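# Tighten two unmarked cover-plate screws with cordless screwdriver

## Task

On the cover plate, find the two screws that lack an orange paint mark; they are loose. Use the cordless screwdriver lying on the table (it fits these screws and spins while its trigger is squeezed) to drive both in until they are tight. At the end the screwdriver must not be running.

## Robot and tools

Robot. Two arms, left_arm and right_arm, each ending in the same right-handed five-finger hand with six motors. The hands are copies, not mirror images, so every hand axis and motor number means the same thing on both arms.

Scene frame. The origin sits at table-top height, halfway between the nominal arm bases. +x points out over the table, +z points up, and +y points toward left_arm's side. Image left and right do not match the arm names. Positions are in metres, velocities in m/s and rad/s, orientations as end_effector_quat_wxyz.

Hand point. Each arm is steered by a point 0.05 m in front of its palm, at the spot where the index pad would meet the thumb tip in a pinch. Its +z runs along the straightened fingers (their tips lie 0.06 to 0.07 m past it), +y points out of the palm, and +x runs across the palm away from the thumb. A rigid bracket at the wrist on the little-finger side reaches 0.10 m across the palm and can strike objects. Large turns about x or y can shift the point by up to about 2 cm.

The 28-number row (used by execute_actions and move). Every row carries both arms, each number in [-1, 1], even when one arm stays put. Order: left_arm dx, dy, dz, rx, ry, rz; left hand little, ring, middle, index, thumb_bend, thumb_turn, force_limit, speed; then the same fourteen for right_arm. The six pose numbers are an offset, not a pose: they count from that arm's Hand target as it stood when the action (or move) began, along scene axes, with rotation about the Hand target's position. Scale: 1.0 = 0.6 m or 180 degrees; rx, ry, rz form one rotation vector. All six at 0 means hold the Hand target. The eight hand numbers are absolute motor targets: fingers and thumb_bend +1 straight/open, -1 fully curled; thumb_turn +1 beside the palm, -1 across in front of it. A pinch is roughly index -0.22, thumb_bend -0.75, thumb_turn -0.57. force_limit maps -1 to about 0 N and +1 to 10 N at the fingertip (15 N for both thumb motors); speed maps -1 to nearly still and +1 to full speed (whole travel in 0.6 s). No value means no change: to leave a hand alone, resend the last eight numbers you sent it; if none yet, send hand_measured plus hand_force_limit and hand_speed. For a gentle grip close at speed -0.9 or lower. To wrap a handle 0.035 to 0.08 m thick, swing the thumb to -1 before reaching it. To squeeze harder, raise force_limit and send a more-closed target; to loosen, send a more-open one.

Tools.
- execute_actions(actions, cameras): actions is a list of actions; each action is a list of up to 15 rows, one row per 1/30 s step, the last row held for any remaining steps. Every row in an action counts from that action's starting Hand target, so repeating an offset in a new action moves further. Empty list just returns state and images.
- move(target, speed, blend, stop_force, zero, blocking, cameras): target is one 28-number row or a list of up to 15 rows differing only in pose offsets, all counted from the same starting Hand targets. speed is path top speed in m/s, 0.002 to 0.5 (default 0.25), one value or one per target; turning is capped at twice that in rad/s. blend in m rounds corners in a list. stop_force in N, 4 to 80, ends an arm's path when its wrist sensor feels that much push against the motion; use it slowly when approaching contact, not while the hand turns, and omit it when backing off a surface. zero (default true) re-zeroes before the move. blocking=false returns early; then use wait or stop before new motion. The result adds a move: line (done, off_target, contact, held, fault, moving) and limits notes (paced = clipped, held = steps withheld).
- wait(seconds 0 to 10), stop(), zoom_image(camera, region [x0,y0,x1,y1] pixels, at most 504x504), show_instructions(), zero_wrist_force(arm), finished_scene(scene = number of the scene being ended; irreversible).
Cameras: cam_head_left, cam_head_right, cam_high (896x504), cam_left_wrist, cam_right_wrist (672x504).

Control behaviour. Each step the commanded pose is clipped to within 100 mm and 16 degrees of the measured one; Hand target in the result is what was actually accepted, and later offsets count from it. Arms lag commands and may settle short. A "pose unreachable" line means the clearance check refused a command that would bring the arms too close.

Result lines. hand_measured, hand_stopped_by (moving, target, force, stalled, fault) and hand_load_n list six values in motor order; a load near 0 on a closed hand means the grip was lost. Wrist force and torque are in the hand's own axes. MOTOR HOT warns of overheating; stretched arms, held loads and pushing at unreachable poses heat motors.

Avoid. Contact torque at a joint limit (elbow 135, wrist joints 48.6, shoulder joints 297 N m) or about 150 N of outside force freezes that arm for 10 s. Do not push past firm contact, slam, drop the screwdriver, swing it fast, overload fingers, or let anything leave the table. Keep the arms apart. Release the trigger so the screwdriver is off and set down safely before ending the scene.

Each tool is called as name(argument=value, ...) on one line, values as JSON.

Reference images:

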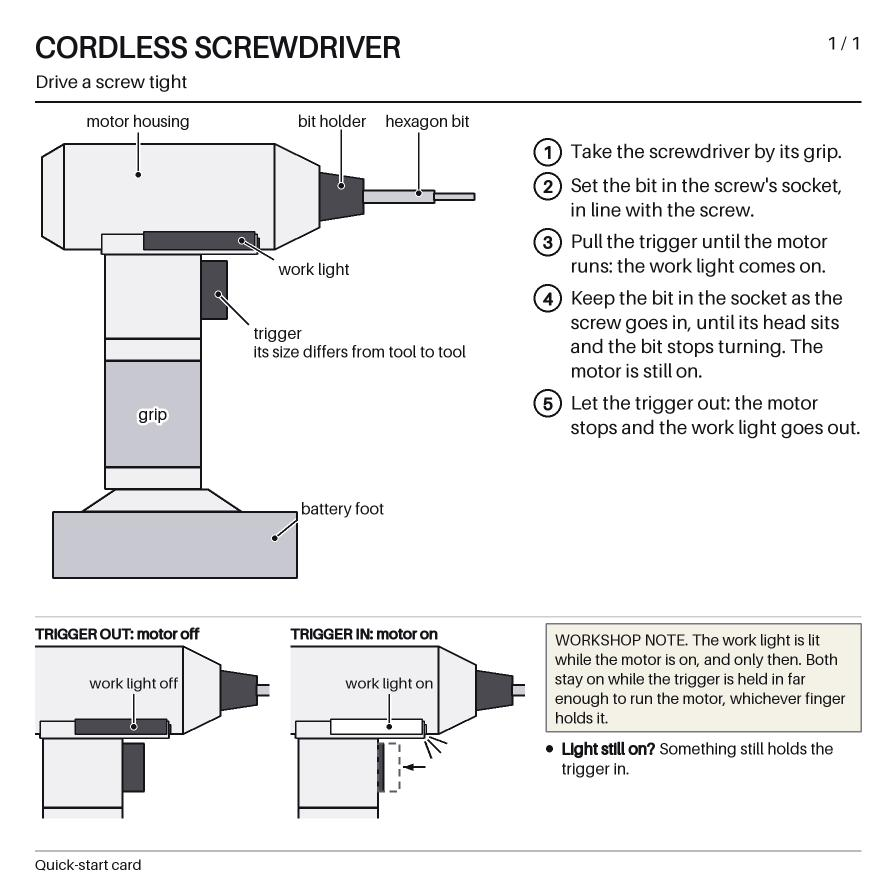

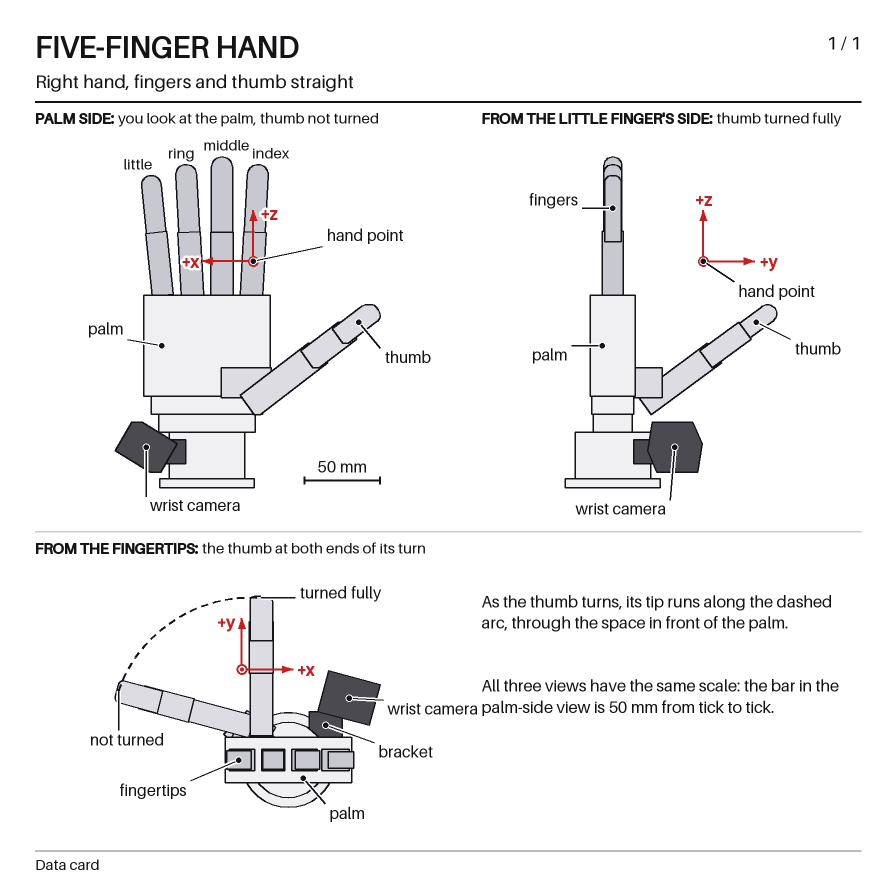

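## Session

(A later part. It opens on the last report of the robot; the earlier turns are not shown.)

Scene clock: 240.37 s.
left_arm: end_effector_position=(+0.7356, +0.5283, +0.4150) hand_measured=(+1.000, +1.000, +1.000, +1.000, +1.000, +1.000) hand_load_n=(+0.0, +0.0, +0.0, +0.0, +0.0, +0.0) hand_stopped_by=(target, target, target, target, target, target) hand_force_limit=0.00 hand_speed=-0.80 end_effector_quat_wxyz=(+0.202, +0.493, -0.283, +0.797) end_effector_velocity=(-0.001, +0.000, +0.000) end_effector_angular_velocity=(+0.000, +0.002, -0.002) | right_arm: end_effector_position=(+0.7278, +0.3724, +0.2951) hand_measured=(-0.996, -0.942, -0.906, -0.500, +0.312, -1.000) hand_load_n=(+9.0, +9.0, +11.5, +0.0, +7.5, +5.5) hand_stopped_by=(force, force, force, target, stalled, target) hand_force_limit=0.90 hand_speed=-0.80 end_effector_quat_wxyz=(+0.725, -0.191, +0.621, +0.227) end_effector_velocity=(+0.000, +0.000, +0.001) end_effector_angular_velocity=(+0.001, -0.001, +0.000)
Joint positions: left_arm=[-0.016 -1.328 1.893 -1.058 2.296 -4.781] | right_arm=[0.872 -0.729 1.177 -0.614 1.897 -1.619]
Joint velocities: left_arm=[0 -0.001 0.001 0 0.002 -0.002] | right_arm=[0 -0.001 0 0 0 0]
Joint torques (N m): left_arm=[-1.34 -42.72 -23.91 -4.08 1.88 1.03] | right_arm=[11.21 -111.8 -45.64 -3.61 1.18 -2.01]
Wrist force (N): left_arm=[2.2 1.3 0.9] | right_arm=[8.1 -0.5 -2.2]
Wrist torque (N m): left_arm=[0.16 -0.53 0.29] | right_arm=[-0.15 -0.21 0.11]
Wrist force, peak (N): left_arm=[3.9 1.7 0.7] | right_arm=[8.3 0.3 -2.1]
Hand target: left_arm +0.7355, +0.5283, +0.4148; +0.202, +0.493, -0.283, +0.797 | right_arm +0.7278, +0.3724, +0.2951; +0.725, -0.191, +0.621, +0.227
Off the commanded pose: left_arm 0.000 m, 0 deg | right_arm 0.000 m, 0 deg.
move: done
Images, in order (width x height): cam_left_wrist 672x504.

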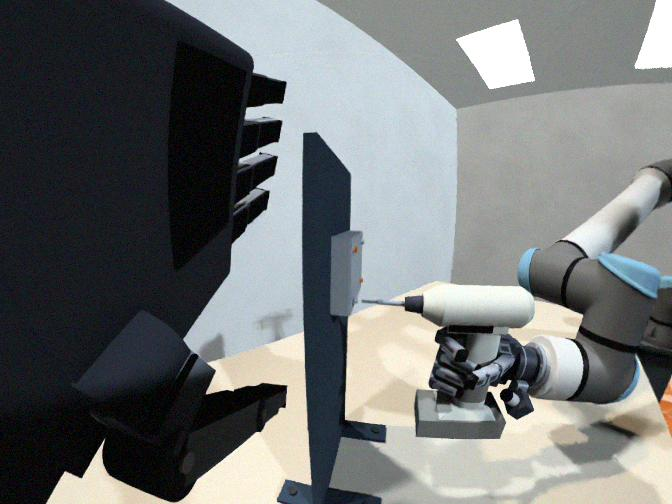

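move(target=[0,0,0,0,0,0,1,1,1,1,1,1,0,-0.8,-0.0004,0.0006,0.0012,0,0,0,-1,-1,-0.96,-0.9,0.3,-1,0.9,-0.8], speed=0.02, cameras=["cam_left_wrist"])

zoom_image(camera="cam_left_wrist", region=[335, 275, 385, 325])

Scene clock: 242.00 s.
left_arm: end_effector_position=(+0.7355, +0.5283, +0.4148) hand_measured=(+1.000, +1.000, +1.000, +1.000, +1.000, +1.000) hand_load_n=(+0.0, +0.0, +0.0, +0.0, +0.0, +0.0) hand_stopped_by=(target, target, target, target, target, target) hand_force_limit=0.00 hand_speed=-0.80 end_effector_quat_wxyz=(+0.202, +0.493, -0.283, +0.797) end_effector_velocity=(+0.000, +0.000, +0.000) end_effector_angular_velocity=(-0.001, +0.001, +0.000) | right_arm: end_effector_position=(+0.7276, +0.3728, +0.2958) hand_measured=(-0.996, -0.942, -0.906, -0.852, +0.312, -1.000) hand_load_n=(+5.5, +7.5, +10.5, +9.0, +8.5, +6.0) hand_stopped_by=(force, force, force, force, stalled, target) hand_force_limit=0.90 hand_speed=-0.80 end_effector_quat_wxyz=(+0.725, -0.191, +0.621, +0.227) end_effector_velocity=(+0.000, +0.000, +0.001) end_effector_angular_velocity=(+0.000, +0.000, +0.000)
Joint positions: left_arm=[-0.016 -1.328 1.893 -1.058 2.296 -4.781] | right_arm=[0.873 -0.729 1.176 -0.613 1.898 -1.619]
Joint velocities: left_arm=[0 0 0 0 -0.001 -0.001] | right_arm=[0 -0.001 0 0.001 0 0]
Joint torques (N m): left_arm=[-1.65 -37.24 -30.74 -6.28 1.68 -2.9] | right_arm=[13.37 -129.52 -47.34 -4.56 1.29 -1.78]
Wrist force (N): left_arm=[2.4 1.3 1.1] | right_arm=[7.7 -0.2 -2.1]
Wrist torque (N m): left_arm=[0.16 -0.56 0.31] | right_arm=[-0.12 -0.16 0.10]
Wrist force, peak (N): left_arm=[2.7 1.7 1.1] | right_arm=[8.6 -0.2 -2.3]
Hand target: left_arm +0.7355, +0.5283, +0.4148; +0.202, +0.493, -0.283, +0.797 | right_arm +0.7276, +0.3728, +0.2958; +0.725, -0.191, +0.621, +0.227
Off the commanded pose: left_arm 0.000 m, 0 deg | right_arm 0.000 m, 0 deg.
move: done
Images, in order (width x height): cam_left_wrist 672x504.

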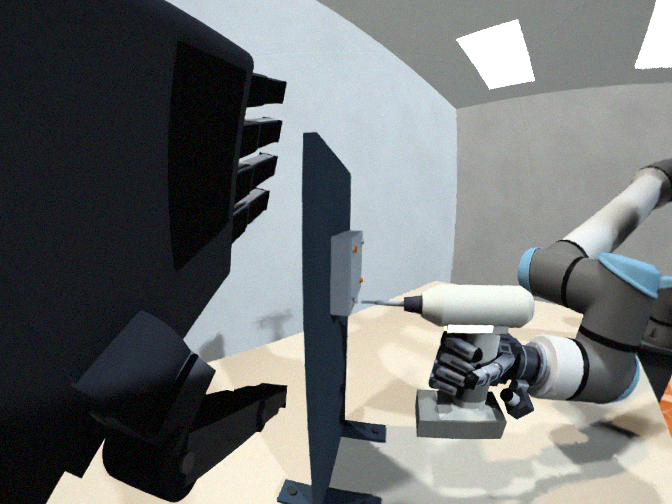

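Scaled by 10.080 from the camera's 672x504 image, which has a finer 960x720 frame.

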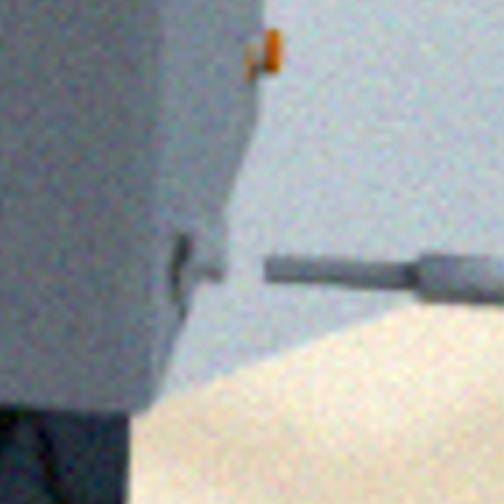

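move(target=[-0.0592,-0.0805,0.242,0,0,0.139,1,1,1,1,1,1,0,-0.8,0.002,0.0013,-0.0063,0.006,-0.0094,0,-1,-1,-0.96,-0.9,0.3,-1,0.9,-0.8], speed=0.2, cameras=[])

move(target=[0.1183,-0.0733,0.0,0.0457,0.3022,0,1,1,1,1,1,1,0,-0.8,0,0,0,0,0,0,-1,-1,-0.96,-0.9,0.3,-1,0.9,-0.8], speed=0.2, cameras=["cam_left_wrist"])

zoom_image(camera="cam_left_wrist", region=[310, 265, 350, 305])

zoom_image(camera="cam_left_wrist", region=[310, 265, 390, 345])

Scene clock: 243.90 s.
left_arm: end_effector_position=(+0.7001, +0.4798, +0.5603) hand_measured=(+1.000, +1.000, +1.000, +1.000, +1.000, +1.000) hand_load_n=(+0.0, +0.0, +0.0, +0.0, +0.0, +0.0) hand_stopped_by=(target, target, target, target, target, target) hand_force_limit=0.00 hand_speed=-0.80 end_effector_quat_wxyz=(+0.025, +0.543, -0.170, +0.822) end_effector_velocity=(+0.001, -0.001, +0.000) end_effector_angular_velocity=(-0.002, +0.001, +0.001) | right_arm: end_effector_position=(+0.7288, +0.3736, +0.2919) hand_measured=(-0.996, -0.942, -0.906, -0.852, +0.312, -1.000) hand_load_n=(+5.5, +7.5, +10.5, +9.5, +8.5, +6.0) hand_stopped_by=(force, force, force, force, stalled, target) hand_force_limit=0.90 hand_speed=-0.80 end_effector_quat_wxyz=(+0.736, -0.188, +0.608, +0.230) end_effector_velocity=(+0.000, +0.000, +0.001) end_effector_angular_velocity=(+0.001, +0.000, +0.000)
Joint positions: left_arm=[-0.254 -1.642 1.946 -0.668 1.677 -4.48] | right_arm=[0.871 -0.719 1.185 -0.667 1.894 -1.632]
Joint velocities: left_arm=[-0.002 0.001 0 0 -0.003 -0.001] | right_arm=[0 0 0 0 0 0]
Joint torques (N m): left_arm=[-10.34 -37.42 -45.75 -4.12 -2.43 -2.15] | right_arm=[-11.32 -125.21 -47.13 -2.53 -0.32 0.76]
Wrist force (N): left_arm=[2.2 1.5 0.8] | right_arm=[7.7 -0.1 -2.1]
Wrist torque (N m): left_arm=[0.20 -0.50 0.27] | right_arm=[-0.12 -0.14 0.10]
Wrist force, peak (N): left_arm=[3.8 1.9 0.9] | right_arm=[8.3 -0.4 -2.2]
Hand target: left_arm +0.7001, +0.4798, +0.5603; +0.025, +0.543, -0.170, +0.822 | right_arm +0.7288, +0.3736, +0.2920; +0.736, -0.188, +0.608, +0.230
Off the commanded pose: left_arm 0.000 m, 0 deg | right_arm 0.000 m, 0 deg.
move: done
No camera images: "cameras" was empty.

Scene clock: 246.80 s.
left_arm: end_effector_position=(+0.7713, +0.4355, +0.5595) hand_measured=(+1.000, +1.000, +1.000, +1.000, +1.000, +1.000) hand_load_n=(+0.0, +0.0, +0.0, +0.0, +0.0, +0.0) hand_stopped_by=(target, target, target, target, target, target) hand_force_limit=0.00 hand_speed=-0.80 end_effector_quat_wxyz=(+0.062, +0.858, -0.196, +0.470) end_effector_velocity=(-0.001, -0.001, +0.000) end_effector_angular_velocity=(+0.001, +0.000, -0.001) | right_arm: end_effector_position=(+0.7288, +0.3736, +0.2920) hand_measured=(-0.996, -0.942, -0.906, -0.852, +0.312, -1.000) hand_load_n=(+5.5, +7.5, +10.5, +9.5, +8.5, +6.5) hand_stopped_by=(force, force, force, force, stalled, target) hand_force_limit=0.90 hand_speed=-0.80 end_effector_quat_wxyz=(+0.736, -0.188, +0.608, +0.230) end_effector_velocity=(+0.000, +0.000, +0.002) end_effector_angular_velocity=(+0.001, -0.001, +0.000)
Joint positions: left_arm=[-0.288 -1.268 1.143 0.711 1.655 -4.562] | right_arm=[0.871 -0.72 1.185 -0.667 1.894 -1.632]
Joint velocities: left_arm=[-0.001 0 0 0.001 0 0.001] | right_arm=[0 -0.001 0 0 0 0]
Joint torques (N m): left_arm=[10.52 -55.55 -42.83 2.89 -0.94 3.94] | right_arm=[3.67 -130.27 -48.03 -4.34 0.68 1.16]
Wrist force (N): left_arm=[2.5 1.4 -1.0] | right_arm=[7.7 -0.3 -2.2]
Wrist torque (N m): left_arm=[0.44 -0.45 0.33] | right_arm=[-0.14 -0.13 0.10]
Wrist force, peak (N): left_arm=[3.4 1.1 -0.5] | right_arm=[8.1 -0.2 -2.6]
Hand target: left_arm +0.7713, +0.4356, +0.5595; +0.061, +0.858, -0.196, +0.470 | right_arm +0.7288, +0.3736, +0.2920; +0.736, -0.188, +0.608, +0.230
Off the commanded pose: left_arm 0.001 m, 0 deg | right_arm 0.000 m, 0 deg.
move: done
Images, in order (width x height): cam_left_wrist 672x504.

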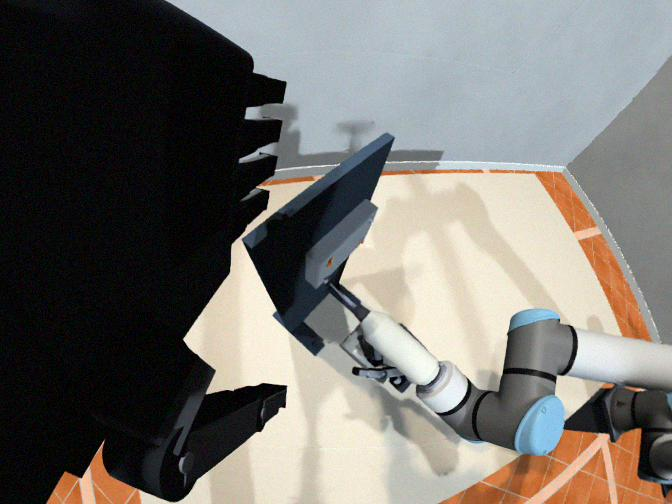

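Scaled by 12.600 from the camera's 672x504 image, which has a finer 960x720 frame.

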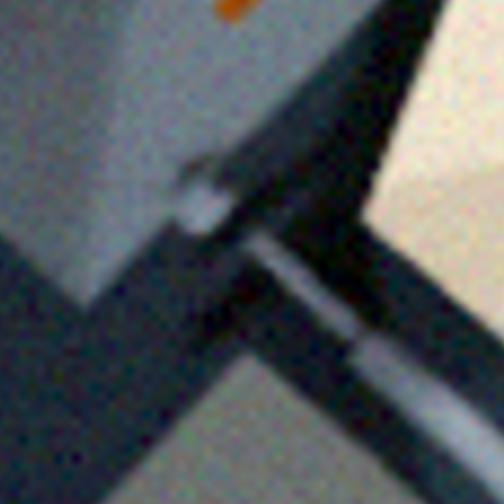

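Scaled by 6.300 from the camera's 672x504 image, which has a finer 960x720 frame.

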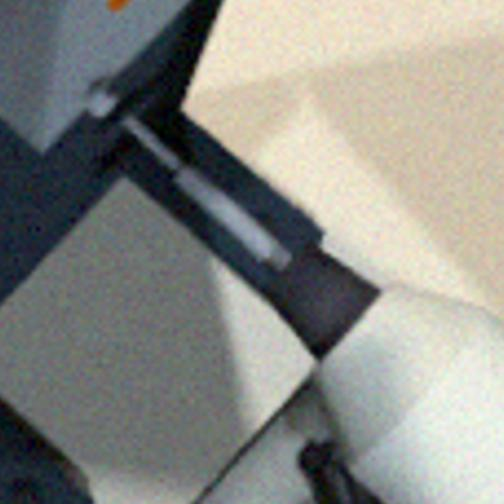

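move(target=[0,0,0,0,0,0,1,1,1,1,1,1,0,-0.8,-0.0006,0.0008,0,0,0,0,-1,-1,-0.96,-0.9,0.3,-1,0.9,-0.8], speed=0.02, cameras=[])

move(target=[0,0,0,0,0,0,1,1,1,1,1,1,0,-0.8,0.0164,0.0113,0,0,0,0,-1,-1,-0.96,-0.9,0.3,-1,0.9,-0.8], speed=0.006, stop_force=5, cameras=["cam_left_wrist"])

zoom_image(camera="cam_left_wrist", region=[310, 265, 350, 305])

Scene clock: 247.77 s.
left_arm: end_effector_position=(+0.7713, +0.4356, +0.5595) hand_measured=(+1.000, +1.000, +1.000, +1.000, +1.000, +1.000) hand_load_n=(+0.0, +0.0, +0.0, +0.0, +0.0, +0.0) hand_stopped_by=(target, target, target, target, target, target) hand_force_limit=0.00 hand_speed=-0.80 end_effector_quat_wxyz=(+0.061, +0.858, -0.196, +0.470) end_effector_velocity=(+0.000, +0.000, +0.000) end_effector_angular_velocity=(-0.001, +0.000, +0.001) | right_arm: end_effector_position=(+0.7284, +0.3740, +0.2920) hand_measured=(-0.996, -0.942, -0.906, -0.852, +0.312, -1.000) hand_load_n=(+5.5, +7.5, +11.0, +9.0, +8.5, +6.0) hand_stopped_by=(force, force, force, force, stalled, target) hand_force_limit=0.90 hand_speed=-0.80 end_effector_quat_wxyz=(+0.736, -0.188, +0.608, +0.230) end_effector_velocity=(+0.000, +0.000, +0.000) end_effector_angular_velocity=(+0.000, +0.000, +0.000)
Joint positions: left_arm=[-0.288 -1.268 1.143 0.711 1.655 -4.562] | right_arm=[0.872 -0.719 1.184 -0.667 1.894 -1.632]
Joint velocities: left_arm=[0 0 0 0 0 -0.001] | right_arm=[0 0 0 0 0 0]
Joint torques (N m): left_arm=[7.39 -58.33 -52.32 2.68 -2.04 4.49] | right_arm=[13.25 -110.05 -50.97 -2.71 1.74 -2.08]
Wrist force (N): left_arm=[2.3 1.7 -0.9] | right_arm=[7.5 -0.1 -2.4]
Wrist torque (N m): left_arm=[0.47 -0.42 0.32] | right_arm=[-0.11 -0.11 0.10]
Wrist force, peak (N): left_arm=[2.6 1.8 -1.3] | right_arm=[8.2 -0.1 -2.2]
Hand target: left_arm +0.7713, +0.4356, +0.5595; +0.061, +0.858, -0.196, +0.470 | right_arm +0.7284, +0.3740, +0.2920; +0.736, -0.188, +0.608, +0.230
Off the commanded pose: left_arm 0.000 m, 0 deg | right_arm 0.000 m, 0 deg.
move: done
No camera images: "cameras" was empty.

Scene clock: 249.47 s.
left_arm: end_effector_position=(+0.7713, +0.4356, +0.5595) hand_measured=(+1.000, +1.000, +1.000, +1.000, +1.000, +1.000) hand_load_n=(+0.0, +0.0, +0.0, +0.0, +0.0, +0.0) hand_stopped_by=(target, target, target, target, target, target) hand_force_limit=0.00 hand_speed=-0.80 end_effector_quat_wxyz=(+0.061, +0.858, -0.196, +0.470) end_effector_velocity=(+0.000, +0.000, +0.000) end_effector_angular_velocity=(+0.001, +0.000, -0.001) | right_arm: end_effector_position=(+0.7321, +0.3765, +0.2920) hand_measured=(-0.996, -0.942, -0.906, -0.852, +0.312, -1.000) hand_load_n=(+5.5, +7.5, +10.0, +9.0, +9.0, +5.5) hand_stopped_by=(force, force, force, force, stalled, target) hand_force_limit=0.90 hand_speed=-0.80 end_effector_quat_wxyz=(+0.736, -0.188, +0.608, +0.230) end_effector_velocity=(+0.000, +0.000, -0.002) end_effector_angular_velocity=(-0.002, +0.001, +0.000)
Joint positions: left_arm=[-0.288 -1.268 1.143 0.711 1.655 -4.562] | right_arm=[0.871 -0.713 1.172 -0.661 1.893 -1.631]
Joint velocities: left_arm=[0 0 0 0 0 0.001] | right_arm=[0 0.001 0 0.001 0 0]
Joint torques (N m): left_arm=[9.18 -50.57 -48.58 -0.22 -1.27 3.73] | right_arm=[10.09 -130.51 -40.49 -7.23 1.39 0.02]
Wrist force (N): left_arm=[2.4 1.7 -1.0] | right_arm=[7.4 -0.5 -2.3]
Wrist torque (N m): left_arm=[0.47 -0.44 0.33] | right_arm=[-0.17 -0.10 0.08]
Wrist force, peak (N): left_arm=[2.7 1.8 -1.1] | right_arm=[7.6 -0.6 -10.7]
Hand target: left_arm +0.7713, +0.4356, +0.5595; +0.061, +0.858, -0.196, +0.470 | right_arm +0.7320, +0.3765, +0.2920; +0.736, -0.188, +0.608, +0.230
Off the commanded pose: left_arm 0.000 m, 0 deg | right_arm 0.008 m, 0 deg.
move: contact (right_arm)
Images, in order (width x height): cam_left_wrist 672x504.

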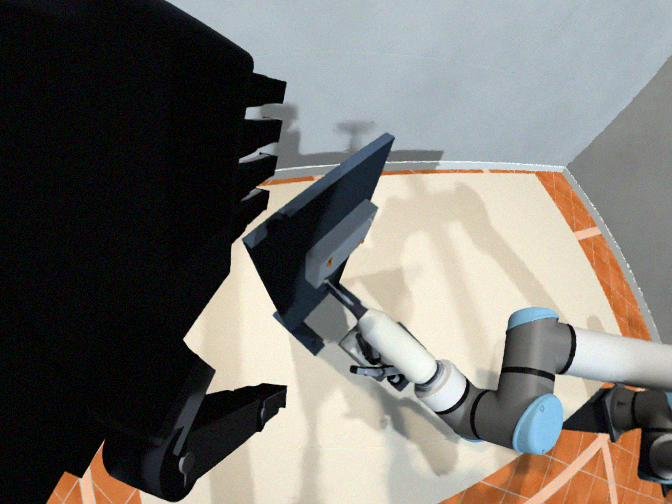

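Scaled by 12.600 from the camera's 672x504 image, which has a finer 960x720 frame.

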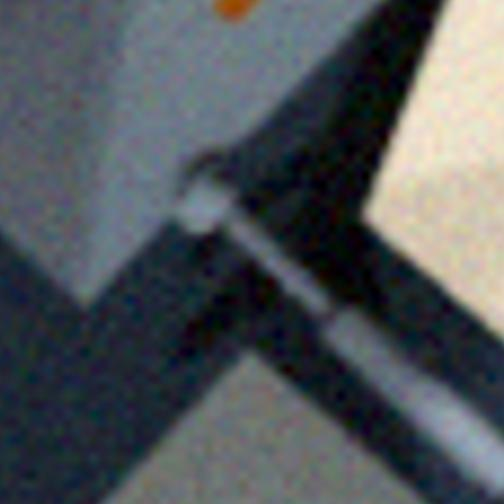

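move(target=[-0.1183,0.0733,0.0,-0.0457,-0.3022,0,1,1,1,1,1,1,0,-0.8,-0.0027,-0.0019,0,0,0,0,-1,-1,-0.96,-0.9,0.3,-1,0.9,-0.8], speed=0.25, cameras=[])

move(target=[0.0592,0.0805,-0.242,0,0,-0.139,1,1,1,1,1,1,0,-0.8,0,0,0,0,0,0,-1,-1,-0.96,-0.9,0.3,-1,0.9,-0.8], speed=0.25, cameras=["cam_left_wrist"])

zoom_image(camera="cam_left_wrist", region=[335, 275, 385, 325])

Scene clock: 252.20 s.
left_arm: end_effector_position=(+0.7000, +0.4799, +0.5603) hand_measured=(+1.000, +1.000, +1.000, +1.000, +1.000, +1.000) hand_load_n=(+0.0, +0.0, +0.0, +0.0, +0.0, +0.0) hand_stopped_by=(target, target, target, target, target, target) hand_force_limit=0.00 hand_speed=-0.80 end_effector_quat_wxyz=(+0.024, +0.543, -0.169, +0.822) end_effector_velocity=(+0.001, +0.000, +0.001) end_effector_angular_velocity=(-0.004, -0.002, +0.000) | right_arm: end_effector_position=(+0.7304, +0.3754, +0.2920) hand_measured=(-0.996, -0.942, -0.906, -0.852, +0.312, -1.000) hand_load_n=(+5.5, +7.5, +10.0, +9.0, +9.0, +5.5) hand_stopped_by=(force, force, force, force, stalled, target) hand_force_limit=0.90 hand_speed=-0.80 end_effector_quat_wxyz=(+0.736, -0.188, +0.608, +0.230) end_effector_velocity=(+0.000, +0.000, +0.001) end_effector_angular_velocity=(+0.001, +0.000, +0.000)
Joint positions: left_arm=[-0.255 -1.643 1.946 -0.667 1.675 -4.479] | right_arm=[0.871 -0.716 1.178 -0.664 1.894 -1.632]
Joint velocities: left_arm=[0 0.001 0 -0.004 -0.001 -0.003] | right_arm=[0 -0.001 0 0.001 0 0]
Joint torques (N m): left_arm=[-14 -10.84 -47.02 -6.75 -2.46 -3.67] | right_arm=[13.82 -126.3 -42.86 -6.79 1.91 -1.92]
Wrist force (N): left_arm=[2.1 1.2 0.5] | right_arm=[7.8 -0.2 -2.2]
Wrist torque (N m): left_arm=[0.18 -0.46 0.25] | right_arm=[-0.13 -0.17 0.11]
Wrist force, peak (N): left_arm=[3.5 1.7 -1.0] | right_arm=[8.3 -0.2 -2.2]
Hand target: left_arm +0.7001, +0.4798, +0.5602; +0.024, +0.543, -0.169, +0.822 | right_arm +0.7304, +0.3754, +0.2920; +0.736, -0.188, +0.608, +0.230
Off the commanded pose: left_arm 0.001 m, 0 deg | right_arm 0.000 m, 0 deg.
move: done
No camera images: "cameras" was empty.

Scene clock: 253.60 s.
left_arm: end_effector_position=(+0.7356, +0.5283, +0.4149) hand_measured=(+1.000, +1.000, +1.000, +1.000, +1.000, +1.000) hand_load_n=(+0.0, +0.0, +0.0, +0.0, +0.0, +0.0) hand_stopped_by=(target, target, target, target, target, target) hand_force_limit=0.00 hand_speed=-0.80 end_effector_quat_wxyz=(+0.202, +0.493, -0.283, +0.798) end_effector_velocity=(-0.001, -0.001, -0.001) end_effector_angular_velocity=(+0.002, +0.001, -0.002) | right_arm: end_effector_position=(+0.7304, +0.3754, +0.2920) hand_measured=(-0.996, -0.942, -0.906, -0.852, +0.312, -1.000) hand_load_n=(+5.5, +7.5, +10.0, +9.0, +9.0, +6.0) hand_stopped_by=(force, force, force, force, stalled, target) hand_force_limit=0.90 hand_speed=-0.80 end_effector_quat_wxyz=(+0.736, -0.188, +0.608, +0.230) end_effector_velocity=(+0.000, +0.000, +0.001) end_effector_angular_velocity=(+0.001, +0.000, +0.000)
Joint positions: left_arm=[-0.016 -1.328 1.894 -1.057 2.295 -4.78] | right_arm=[0.871 -0.716 1.178 -0.664 1.894 -1.632]
Joint velocities: left_arm=[0 0 0.001 0 0.002 0.001] | right_arm=[0 -0.001 0 0 0 0]
Joint torques (N m): left_arm=[1.74 -40.36 -26.09 -4.92 2.22 0.73] | right_arm=[12.39 -119.55 -50.38 -4.22 1.16 -1.9]
Wrist force (N): left_arm=[2.4 1.7 1.1] | right_arm=[7.8 0.0 -2.5]
Wrist torque (N m): left_arm=[0.22 -0.58 0.33] | right_arm=[-0.09 -0.16 0.12]
Wrist force, peak (N): left_arm=[3.9 2.2 0.9] | right_arm=[8.2 -0.1 -2.3]
Hand target: left_arm +0.7355, +0.5283, +0.4148; +0.202, +0.493, -0.283, +0.798 | right_arm +0.7304, +0.3754, +0.2920; +0.736, -0.188, +0.608, +0.230
Off the commanded pose: left_arm 0.000 m, 0 deg | right_arm 0.000 m, 0 deg.
move: done
Images, in order (width x height): cam_left_wrist 672x504.

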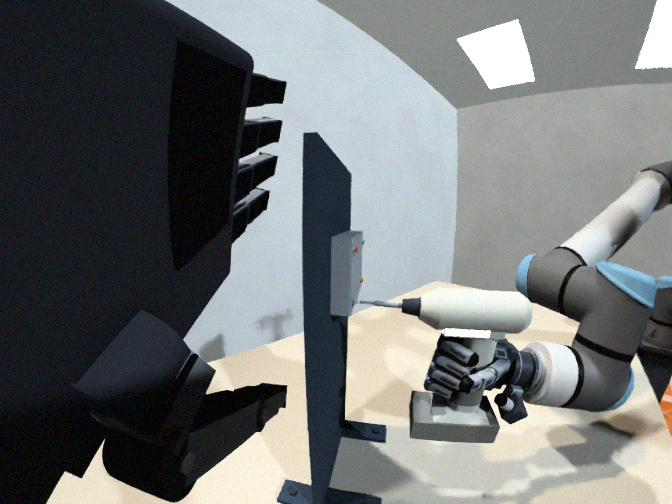

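Scaled by 10.080 from the camera's 672x504 image, which has a finer 960x720 frame.

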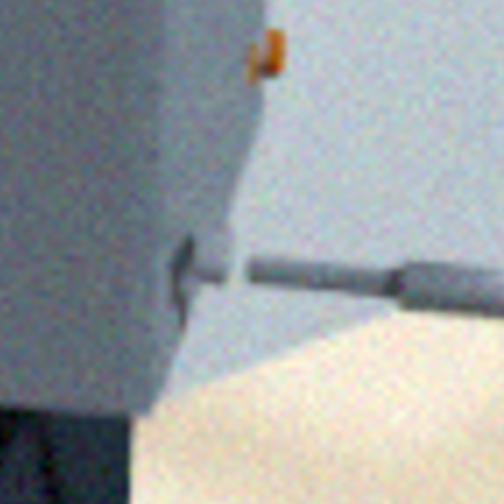

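move(target=[0,0,0,0,0,0,1,1,1,1,1,1,0,-0.8,-0.0014,0.0021,0.0022,0,0,0,-1,-1,-0.96,-0.9,0.3,-1,0.9,-0.8], speed=0.02, cameras=["cam_left_wrist"])

zoom_image(camera="cam_left_wrist", region=[335, 275, 385, 325])

zoom_image(camera="cam_left_wrist", region=[345, 290, 370, 315])

Scene clock: 254.63 s.
left_arm: end_effector_position=(+0.7355, +0.5283, +0.4148) hand_measured=(+1.000, +1.000, +1.000, +1.000, +1.000, +1.000) hand_load_n=(+0.0, +0.0, +0.0, -0.5, +0.0, +0.0) hand_stopped_by=(target, target, target, target, target, target) hand_force_limit=0.00 hand_speed=-0.80 end_effector_quat_wxyz=(+0.202, +0.493, -0.283, +0.798) end_effector_velocity=(+0.000, +0.000, +0.000) end_effector_angular_velocity=(+0.000, +0.000, +0.000) | right_arm: end_effector_position=(+0.7295, +0.3767, +0.2934) hand_measured=(-0.996, -0.942, -0.906, -0.852, +0.312, -1.000) hand_load_n=(+5.0, +7.5, +10.0, +9.0, +9.0, +5.5) hand_stopped_by=(force, force, force, force, stalled, target) hand_force_limit=0.90 hand_speed=-0.80 end_effector_quat_wxyz=(+0.736, -0.188, +0.608, +0.230) end_effector_velocity=(+0.000, +0.000, +0.001) end_effector_angular_velocity=(+0.000, +0.000, +0.000)
Joint positions: left_arm=[-0.016 -1.328 1.894 -1.058 2.295 -4.781] | right_arm=[0.873 -0.716 1.175 -0.661 1.895 -1.632]
Joint velocities: left_arm=[0 0 0 0 0 0] | right_arm=[0 -0.001 0 0.001 0 0]
Joint torques (N m): left_arm=[7.07 -34.82 -27.89 -6.23 1.57 -2.48] | right_arm=[10.84 -110.67 -47.7 -3.37 1.53 -1.99]
Wrist force (N): left_arm=[2.9 1.1 0.6] | right_arm=[7.7 -0.4 -2.1]
Wrist torque (N m): left_arm=[0.15 -0.62 0.33] | right_arm=[-0.17 -0.15 0.10]
Wrist force, peak (N): left_arm=[2.9 1.1 0.6] | right_arm=[8.1 -0.1 -2.4]
Hand target: left_arm +0.7355, +0.5283, +0.4148; +0.202, +0.493, -0.283, +0.798 | right_arm +0.7295, +0.3766, +0.2933; +0.736, -0.188, +0.608, +0.230
Off the commanded pose: left_arm 0.000 m, 0 deg | right_arm 0.000 m, 0 deg.
move: done
Images, in order (width x height): cam_left_wrist 672x504.

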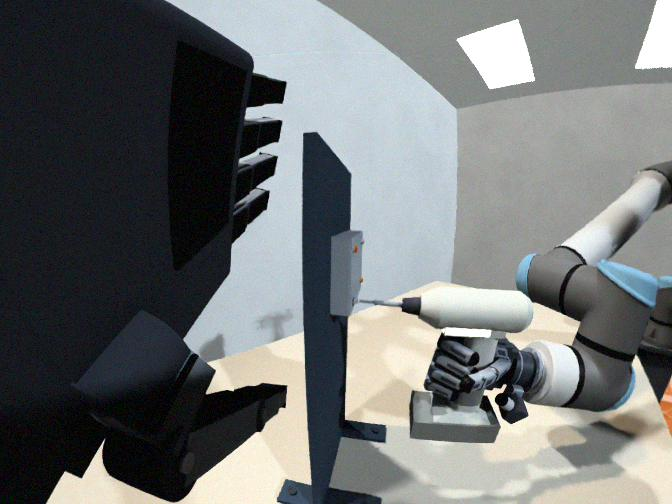

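Scaled by 10.080 from the camera's 672x504 image, which has a finer 960x720 frame.

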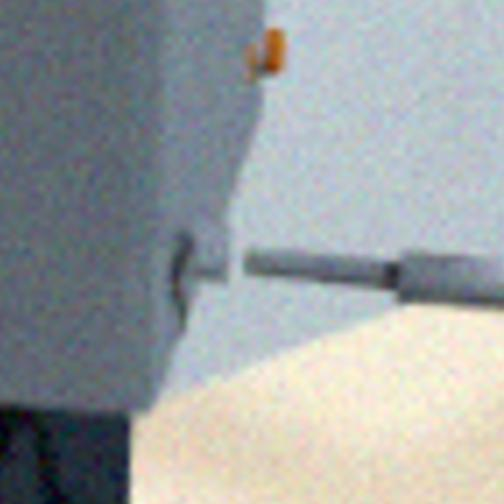

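Scaled by 20.160 from the camera's 672x504 image, which has a finer 960x720 frame.

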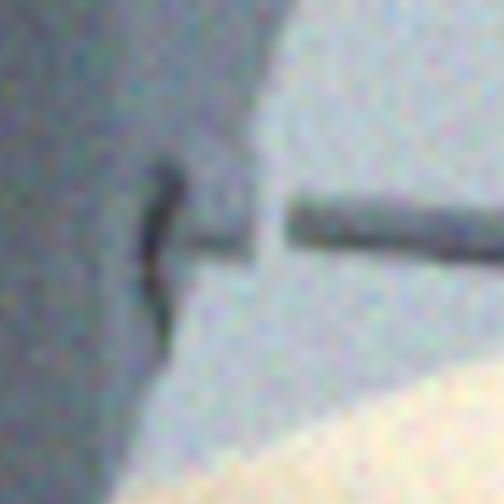

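move(target=[0,0,0,0,0,0,1,1,1,1,1,1,0,-0.8,-0.0005,0.0007,0.0027,0,0,0,-1,-1,-0.96,-0.9,0.3,-1,0.9,-0.8], speed=0.02, cameras=["cam_left_wrist"])

zoom_image(camera="cam_left_wrist", region=[345, 290, 370, 315])

move(target=[-0.0592,-0.0805,0.242,0,0,0.139,1,1,1,1,1,1,0,-0.8,0,0,0,0,0,0,-1,-1,-0.96,-0.9,0.3,-1,0.9,-0.8], speed=0.25, cameras=[])

move(target=[0.1183,-0.0733,0.0,0.0457,0.3022,0,1,1,1,1,1,1,0,-0.8,0,0,0,0,0,0,-1,-1,-0.96,-0.9,0.3,-1,0.9,-0.8], speed=0.25, cameras=["cam_left_wrist"])

zoom_image(camera="cam_left_wrist", region=[310, 265, 350, 305])

zoom_image(camera="cam_left_wrist", region=[318, 272, 338, 292])

Scene clock: 255.80 s.
left_arm: end_effector_position=(+0.7355, +0.5283, +0.4148) hand_measured=(+1.000, +1.000, +1.000, +1.000, +1.000, +1.000) hand_load_n=(+0.0, +0.0, +0.0, +0.0, +0.0, +0.0) hand_stopped_by=(target, target, target, target, target, target) hand_force_limit=0.00 hand_speed=-0.80 end_effector_quat_wxyz=(+0.202, +0.493, -0.283, +0.798) end_effector_velocity=(+0.000, -0.001, +0.000) end_effector_angular_velocity=(+0.001, -0.001, -0.001) | right_arm: end_effector_position=(+0.7292, +0.3771, +0.2950) hand_measured=(-0.996, -0.942, -0.906, -0.852, +0.312, -1.000) hand_load_n=(+5.5, +7.5, +9.5, +9.0, +9.0, +5.5) hand_stopped_by=(force, force, force, force, stalled, target) hand_force_limit=0.90 hand_speed=-0.80 end_effector_quat_wxyz=(+0.736, -0.188, +0.608, +0.230) end_effector_velocity=(+0.000, +0.000, +0.000) end_effector_angular_velocity=(+0.001, -0.001, +0.000)
Joint positions: left_arm=[-0.016 -1.328 1.894 -1.058 2.295 -4.781] | right_arm=[0.873 -0.717 1.173 -0.659 1.895 -1.632]
Joint velocities: left_arm=[-0.001 0 0 -0.001 0 0.001] | right_arm=[0 0 0 0 0 0]
Joint torques (N m): left_arm=[7.29 -33.78 -32.04 -5.13 1.6 -2.87] | right_arm=[13.93 -128.82 -49.37 -3.22 1.77 -2.01]
Wrist force (N): left_arm=[2.3 1.1 0.8] | right_arm=[7.5 0.0 -2.7]
Wrist torque (N m): left_arm=[0.15 -0.53 0.30] | right_arm=[-0.07 -0.10 0.10]
Wrist force, peak (N): left_arm=[2.9 1.3 1.0] | right_arm=[8.5 0.0 -2.2]
Hand target: left_arm +0.7355, +0.5283, +0.4148; +0.202, +0.493, -0.283, +0.798 | right_arm +0.7292, +0.3771, +0.2949; +0.736, -0.188, +0.608, +0.230
Off the commanded pose: left_arm 0.000 m, 0 deg | right_arm 0.000 m, 0 deg.
move: done
Images, in order (width x height): cam_left_wrist 672x504.

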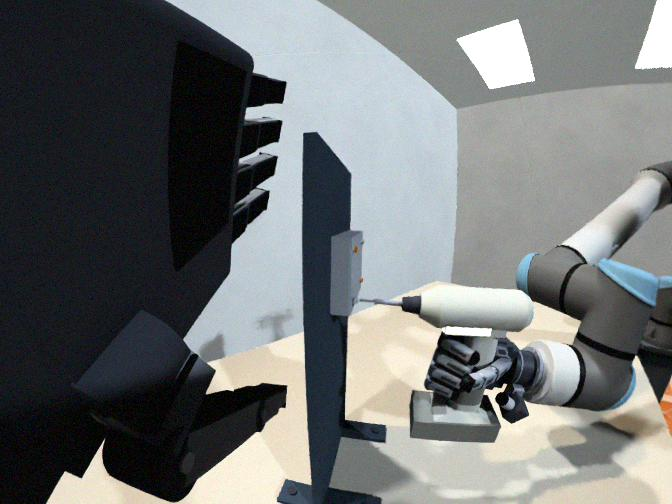

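Scaled by 20.160 from the camera's 672x504 image, which has a finer 960x720 frame.

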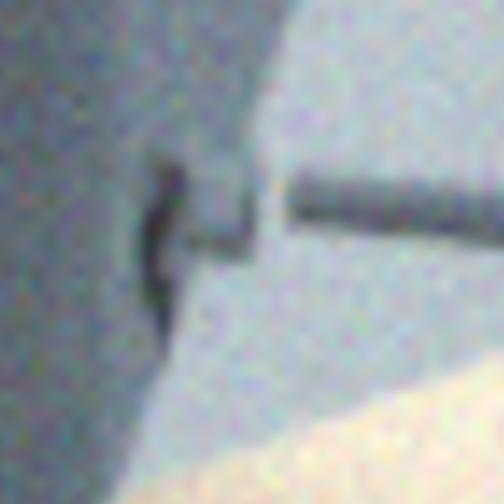

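Scene clock: 257.20 s.
left_arm: end_effector_position=(+0.7001, +0.4798, +0.5603) hand_measured=(+1.000, +1.000, +1.000, +1.000, +1.000, +1.000) hand_load_n=(+0.0, +0.0, +0.0, +0.0, -0.5, +0.0) hand_stopped_by=(target, target, target, target, target, target) hand_force_limit=0.00 hand_speed=-0.80 end_effector_quat_wxyz=(+0.025, +0.543, -0.169, +0.822) end_effector_velocity=(+0.001, +0.001, +0.000) end_effector_angular_velocity=(-0.002, +0.001, +0.003) | right_arm: end_effector_position=(+0.7292, +0.3771, +0.2950) hand_measured=(-0.996, -0.942, -0.906, -0.852, +0.312, -1.000) hand_load_n=(+5.0, +7.5, +10.0, +9.0, +9.0, +5.5) hand_stopped_by=(force, force, force, force, stalled, target) hand_force_limit=0.90 hand_speed=-0.80 end_effector_quat_wxyz=(+0.736, -0.188, +0.608, +0.230) end_effector_velocity=(+0.000, +0.000, -0.001) end_effector_angular_velocity=(-0.001, +0.001, +0.000)
Joint positions: left_arm=[-0.255 -1.642 1.946 -0.668 1.675 -4.48] | right_arm=[0.873 -0.717 1.173 -0.659 1.895 -1.632]
Joint velocities: left_arm=[0.001 0 0 0 -0.003 -0.001] | right_arm=[0 0.001 0 0 0 0]
Joint torques (N m): left_arm=[-10.81 -42.34 -43.87 -3.06 -3 -1.14] | right_arm=[13.2 -129.47 -41.15 -7.37 0.35 -1.79]
Wrist force (N): left_arm=[2.0 1.4 0.7] | right_arm=[8.0 0.0 -2.2]
Wrist torque (N m): left_arm=[0.21 -0.46 0.26] | right_arm=[-0.11 -0.18 0.12]
Wrist force, peak (N): left_arm=[3.9 1.9 0.6] | right_arm=[8.4 0.1 -1.8]
Hand target: left_arm +0.7001, +0.4798, +0.5603; +0.024, +0.543, -0.169, +0.822 | right_arm +0.7292, +0.3771, +0.2949; +0.736, -0.188, +0.608, +0.230
Off the commanded pose: left_arm 0.000 m, 0 deg | right_arm 0.000 m, 0 deg.
move: done
No camera images: "cameras" was empty.

Scene clock: 259.63 s.
left_arm: end_effector_position=(+0.7713, +0.4355, +0.5594) hand_measured=(+1.000, +1.000, +1.000, +1.000, +1.000, +1.000) hand_load_n=(+0.0, +0.0, +0.0, +0.0, +0.0, +0.0) hand_stopped_by=(target, target, target, target, target, target) hand_force_limit=0.00 hand_speed=-0.80 end_effector_quat_wxyz=(+0.061, +0.859, -0.196, +0.470) end_effector_velocity=(-0.001, +0.000, +0.000) end_effector_angular_velocity=(+0.001, +0.001, +0.000) | right_arm: end_effector_position=(+0.7292, +0.3771, +0.2949) hand_measured=(-0.996, -0.942, -0.906, -0.852, +0.312, -1.000) hand_load_n=(+5.5, +7.5, +10.0, +9.0, +9.0, +5.5) hand_stopped_by=(force, force, force, force, stalled, target) hand_force_limit=0.90 hand_speed=-0.80 end_effector_quat_wxyz=(+0.736, -0.188, +0.608, +0.230) end_effector_velocity=(+0.000, +0.000, -0.001) end_effector_angular_velocity=(+0.000, +0.000, +0.000)
Joint positions: left_arm=[-0.288 -1.269 1.143 0.711 1.654 -4.562] | right_arm=[0.873 -0.717 1.173 -0.659 1.895 -1.632]
Joint velocities: left_arm=[0 0 0 0.002 0 0] | right_arm=[0 0.001 0 -0.001 0 0]
Joint torques (N m): left_arm=[8.82 -50.84 -46.94 4.07 -1.07 3.83] | right_arm=[10.01 -127.25 -41.86 -6.7 -0.09 -0.75]
Wrist force (N): left_arm=[2.4 1.8 -1.5] | right_arm=[8.0 -0.1 -2.3]
Wrist torque (N m): left_arm=[0.53 -0.43 0.34] | right_arm=[-0.11 -0.19 0.12]
Wrist force, peak (N): left_arm=[3.1 1.2 -0.8] | right_arm=[8.3 0.2 -2.3]
Hand target: left_arm +0.7713, +0.4356, +0.5595; +0.061, +0.859, -0.196, +0.470 | right_arm +0.7292, +0.3771, +0.2949; +0.736, -0.188, +0.608, +0.230
Off the commanded pose: left_arm 0.001 m, 0 deg | right_arm 0.000 m, 0 deg.
move: done
Images, in order (width x height): cam_left_wrist 672x504.

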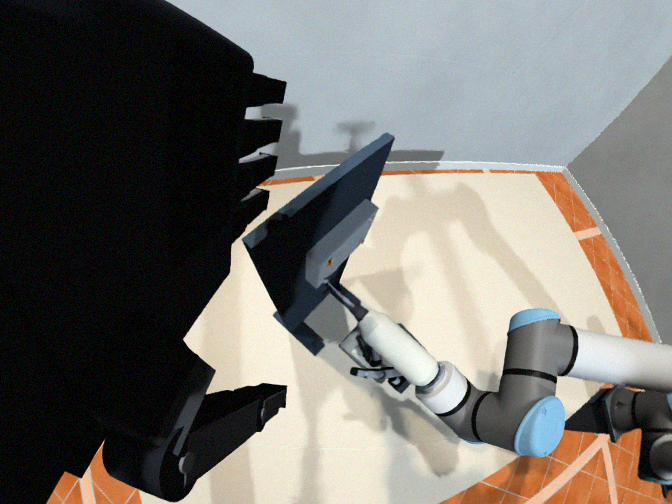

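Scaled by 12.600 from the camera's 672x504 image, which has a finer 960x720 frame.

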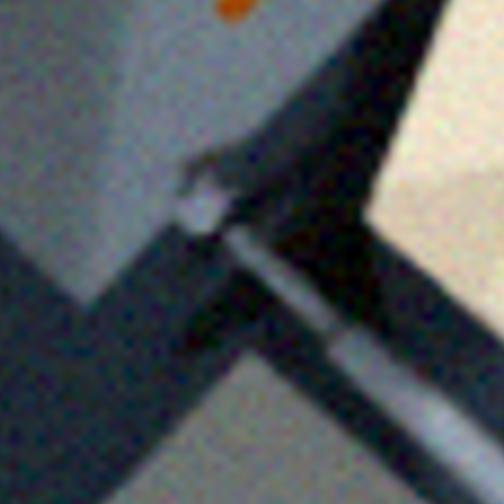

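Scaled by 25.200 from the camera's 672x504 image, which has a finer 960x720 frame.

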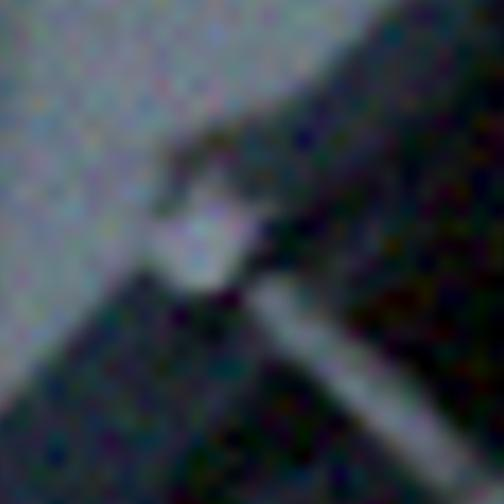

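move(target=[0,0,0,0,0,0,1,1,1,1,1,1,0,-0.8,0.0164,0.0113,0.0005,0,0,0,-1,-1,-0.96,-0.9,0.3,-1,0.9,-0.8], speed=0.006, stop_force=6, cameras=["cam_left_wrist"])

zoom_image(camera="cam_left_wrist", region=[318, 272, 338, 292])

Scene clock: 261.53 s.
left_arm: end_effector_position=(+0.7713, +0.4356, +0.5595) hand_measured=(+1.000, +1.000, +1.000, +1.000, +1.000, +1.000) hand_load_n=(+0.0, +0.0, +0.0, +0.0, +0.0, +0.0) hand_stopped_by=(target, target, target, target, target, target) hand_force_limit=0.00 hand_speed=-0.80 end_effector_quat_wxyz=(+0.061, +0.859, -0.196, +0.470) end_effector_velocity=(+0.000, +0.000, +0.000) end_effector_angular_velocity=(+0.000, +0.001, +0.001) | right_arm: end_effector_position=(+0.7309, +0.3783, +0.2950) hand_measured=(-0.996, -0.942, -0.906, -0.852, +0.314, -1.000) hand_load_n=(+5.0, +7.5, +9.5, +8.5, +9.5, +5.5) hand_stopped_by=(force, force, force, force, stalled, target) hand_force_limit=0.90 hand_speed=-0.80 end_effector_quat_wxyz=(+0.736, -0.188, +0.608, +0.230) end_effector_velocity=(+0.000, +0.000, -0.001) end_effector_angular_velocity=(+0.000, +0.000, +0.000)
Joint positions: left_arm=[-0.288 -1.268 1.143 0.711 1.654 -4.562] | right_arm=[0.873 -0.714 1.168 -0.656 1.895 -1.632]
Joint velocities: left_arm=[0 0 0 0 -0.001 -0.001] | right_arm=[0 0.001 0 -0.001 0 0]
Joint torques (N m): left_arm=[8.52 -46.66 -50.33 1.3 -1.12 4.04] | right_arm=[14.04 -129.98 -42.56 -6.86 1.15 -0.88]
Wrist force (N): left_arm=[2.2 1.7 -0.9] | right_arm=[7.8 -0.3 -3.1]
Wrist torque (N m): left_arm=[0.47 -0.40 0.32] | right_arm=[-0.06 -0.12 0.11]
Wrist force, peak (N): left_arm=[2.8 1.4 -1.5] | right_arm=[7.7 -0.7 -13.2]
Hand target: left_arm +0.7713, +0.4356, +0.5595; +0.061, +0.859, -0.196, +0.470 | right_arm +0.7309, +0.3783, +0.2950; +0.736, -0.188, +0.608, +0.230
Off the commanded pose: left_arm 0.000 m, 0 deg | right_arm 0.010 m, 0 deg.
move: contact (right_arm)
Images, in order (width x height): cam_left_wrist 672x504.

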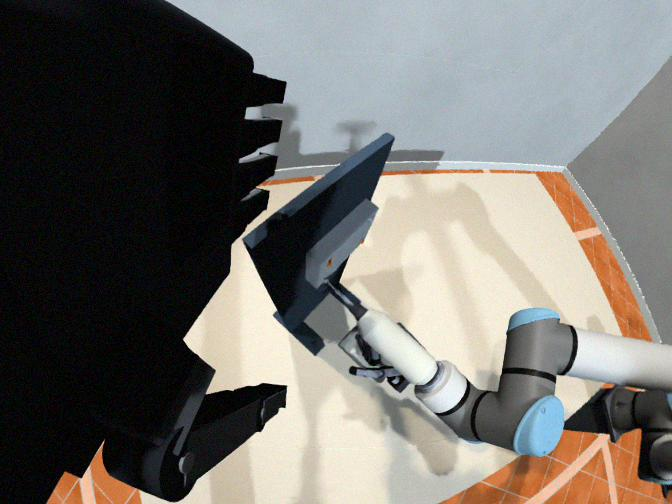

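Scaled by 25.200 from the camera's 672x504 image, which has a finer 960x720 frame.

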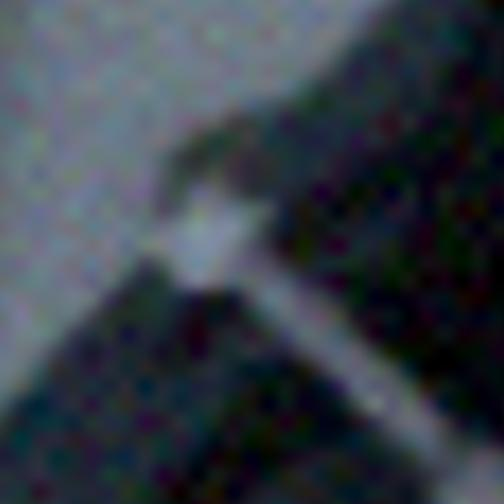

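move(target=[0,0,0,0,0,0,1,1,1,1,1,1,0,-0.8,0.0068,0.0047,0,0,0,0,-1,-1,-0.96,-0.9,0.3,-1,0.9,-0.8], speed=0.004, stop_force=8, cameras=["cam_left_wrist"])

zoom_image(camera="cam_left_wrist", region=[318, 272, 338, 292])

Scene clock: 263.63 s.
left_arm: end_effector_position=(+0.7713, +0.4356, +0.5595) hand_measured=(+1.000, +1.000, +1.000, +1.000, +1.000, +1.000) hand_load_n=(+0.0, +0.0, +0.0, +0.0, +0.0, +0.0) hand_stopped_by=(target, target, target, target, target, target) hand_force_limit=0.00 hand_speed=-0.80 end_effector_quat_wxyz=(+0.061, +0.859, -0.196, +0.470) end_effector_velocity=(+0.000, +0.000, +0.000) end_effector_angular_velocity=(+0.000, +0.000, +0.001) | right_arm: end_effector_position=(+0.7343, +0.3806, +0.2949) hand_measured=(-0.996, -0.942, -0.906, -0.852, +0.314, -1.000) hand_load_n=(+4.0, +6.5, +8.5, +8.0, +10.5, +4.5) hand_stopped_by=(force, force, force, force, stalled, target) hand_force_limit=0.90 hand_speed=-0.80 end_effector_quat_wxyz=(+0.736, -0.188, +0.608, +0.230) end_effector_velocity=(+0.000, +0.000, +0.000) end_effector_angular_velocity=(+0.000, +0.000, +0.000)
Joint positions: left_arm=[-0.288 -1.268 1.143 0.711 1.654 -4.562] | right_arm=[0.871 -0.708 1.157 -0.651 1.894 -1.632]
Joint velocities: left_arm=[0 0 0 0 -0.001 0] | right_arm=[0 0 0 0 0 0]
Joint torques (N m): left_arm=[7.45 -47.44 -43.61 -2.71 -1.76 3.55] | right_arm=[2.49 -133.75 -53.96 -8.93 1.37 1.22]
Wrist force (N): left_arm=[2.4 1.7 -1.1] | right_arm=[10.9 0.3 -14.2]
Wrist torque (N m): left_arm=[0.48 -0.43 0.33] | right_arm=[0.07 -0.10 -0.64]
Wrist force, peak (N): left_arm=[2.4 1.9 -1.5] | right_arm=[10.4 -1.1 -22.0]
Hand target: left_arm +0.7713, +0.4356, +0.5595; +0.061, +0.859, -0.196, +0.470 | right_arm +0.7342, +0.3807, +0.2950; +0.736, -0.188, +0.608, +0.230
Off the commanded pose: left_arm 0.000 m, 0 deg | right_arm 0.001 m, 0 deg.
move: contact (right_arm)
Images, in order (width x height): cam_left_wrist 672x504.

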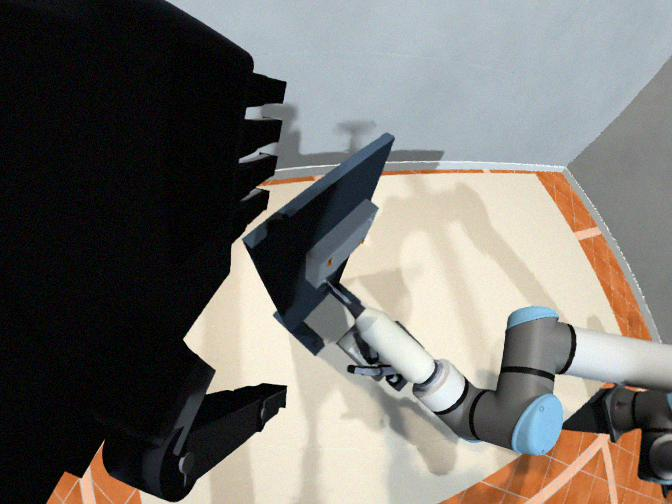

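Scaled by 25.200 from the camera's 672x504 image, which has a finer 960x720 frame.

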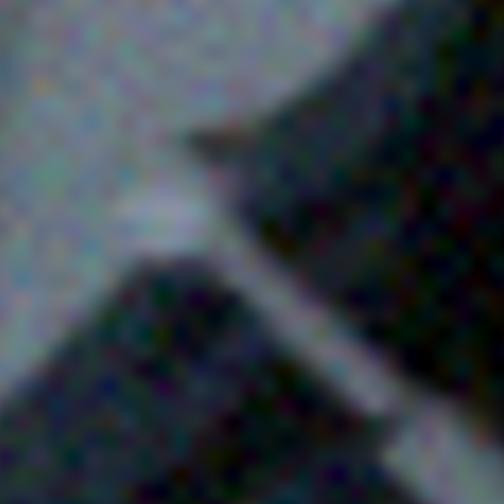

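move(target=[0,0,0,0,0,0,1,1,1,1,1,1,0,-0.8,0.0041,0.0028,0,0,0,0,-1,-1,-0.96,-0.9,0.3,-1,0.9,-0.8], speed=0.004, stop_force=10, cameras=["cam_left_wrist"])

zoom_image(camera="cam_left_wrist", region=[310, 265, 350, 305])

Scene clock: 265.20 s.
left_arm: end_effector_position=(+0.7713, +0.4356, +0.5595) hand_measured=(+1.000, +1.000, +1.000, +1.000, +1.000, +1.000) hand_load_n=(+0.0, +0.0, +0.0, +0.0, +0.0, +0.0) hand_stopped_by=(target, target, target, target, target, target) hand_force_limit=0.00 hand_speed=-0.80 end_effector_quat_wxyz=(+0.061, +0.859, -0.196, +0.470) end_effector_velocity=(+0.000, -0.001, -0.001) end_effector_angular_velocity=(+0.000, +0.001, -0.001) | right_arm: end_effector_position=(+0.7344, +0.3809, +0.2951) hand_measured=(-0.996, -0.942, -0.906, -0.852, +0.314, -1.000) hand_load_n=(+3.5, +6.0, +7.5, +7.5, +12.0, +3.5) hand_stopped_by=(force, force, force, force, stalled, target) hand_force_limit=0.90 hand_speed=-0.80 end_effector_quat_wxyz=(+0.736, -0.188, +0.608, +0.230) end_effector_velocity=(+0.000, +0.000, +0.001) end_effector_angular_velocity=(+0.001, -0.001, +0.000)
Joint positions: left_arm=[-0.288 -1.268 1.143 0.711 1.654 -4.562] | right_arm=[0.871 -0.707 1.156 -0.65 1.893 -1.632]
Joint velocities: left_arm=[-0.001 0.001 0 0 0 0] | right_arm=[0 0 0 -0.002 0 0]
Joint torques (N m): left_arm=[3.29 -46.49 -39.92 -2.74 -1.5 3.58] | right_arm=[-7.63 -144.01 -56.57 -11.78 2.15 1.17]
Wrist force (N): left_arm=[2.3 1.6 -0.9] | right_arm=[14.6 0.4 -29.7]
Wrist torque (N m): left_arm=[0.46 -0.42 0.31] | right_arm=[0.53 0.05 -0.55]
Wrist force, peak (N): left_arm=[2.7 1.8 -1.0] | right_arm=[14.3 -0.5 -38.1]
Hand target: left_arm +0.7713, +0.4356, +0.5595; +0.061, +0.859, -0.196, +0.470 | right_arm +0.7344, +0.3809, +0.2951; +0.736, -0.188, +0.608, +0.230
Off the commanded pose: left_arm 0.000 m, 0 deg | right_arm 0.003 m, 0 deg.
move: contact (right_arm)
Images, in order (width x height): cam_left_wrist 672x504.

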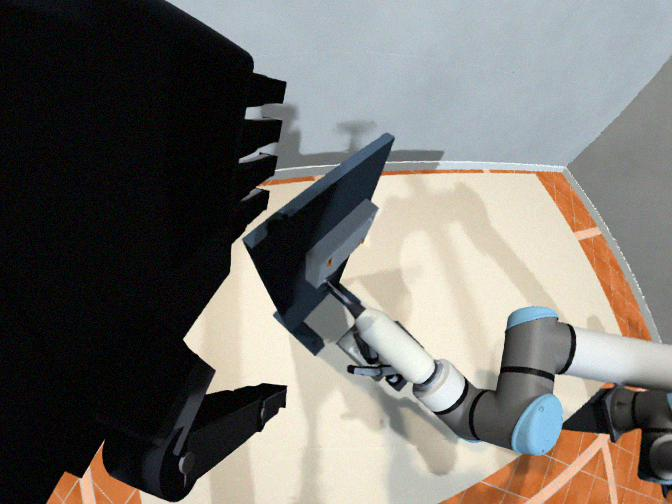

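Scaled by 12.600 from the camera's 672x504 image, which has a finer 960x720 frame.

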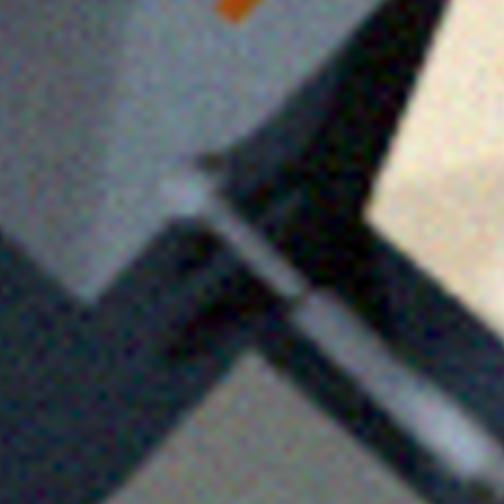

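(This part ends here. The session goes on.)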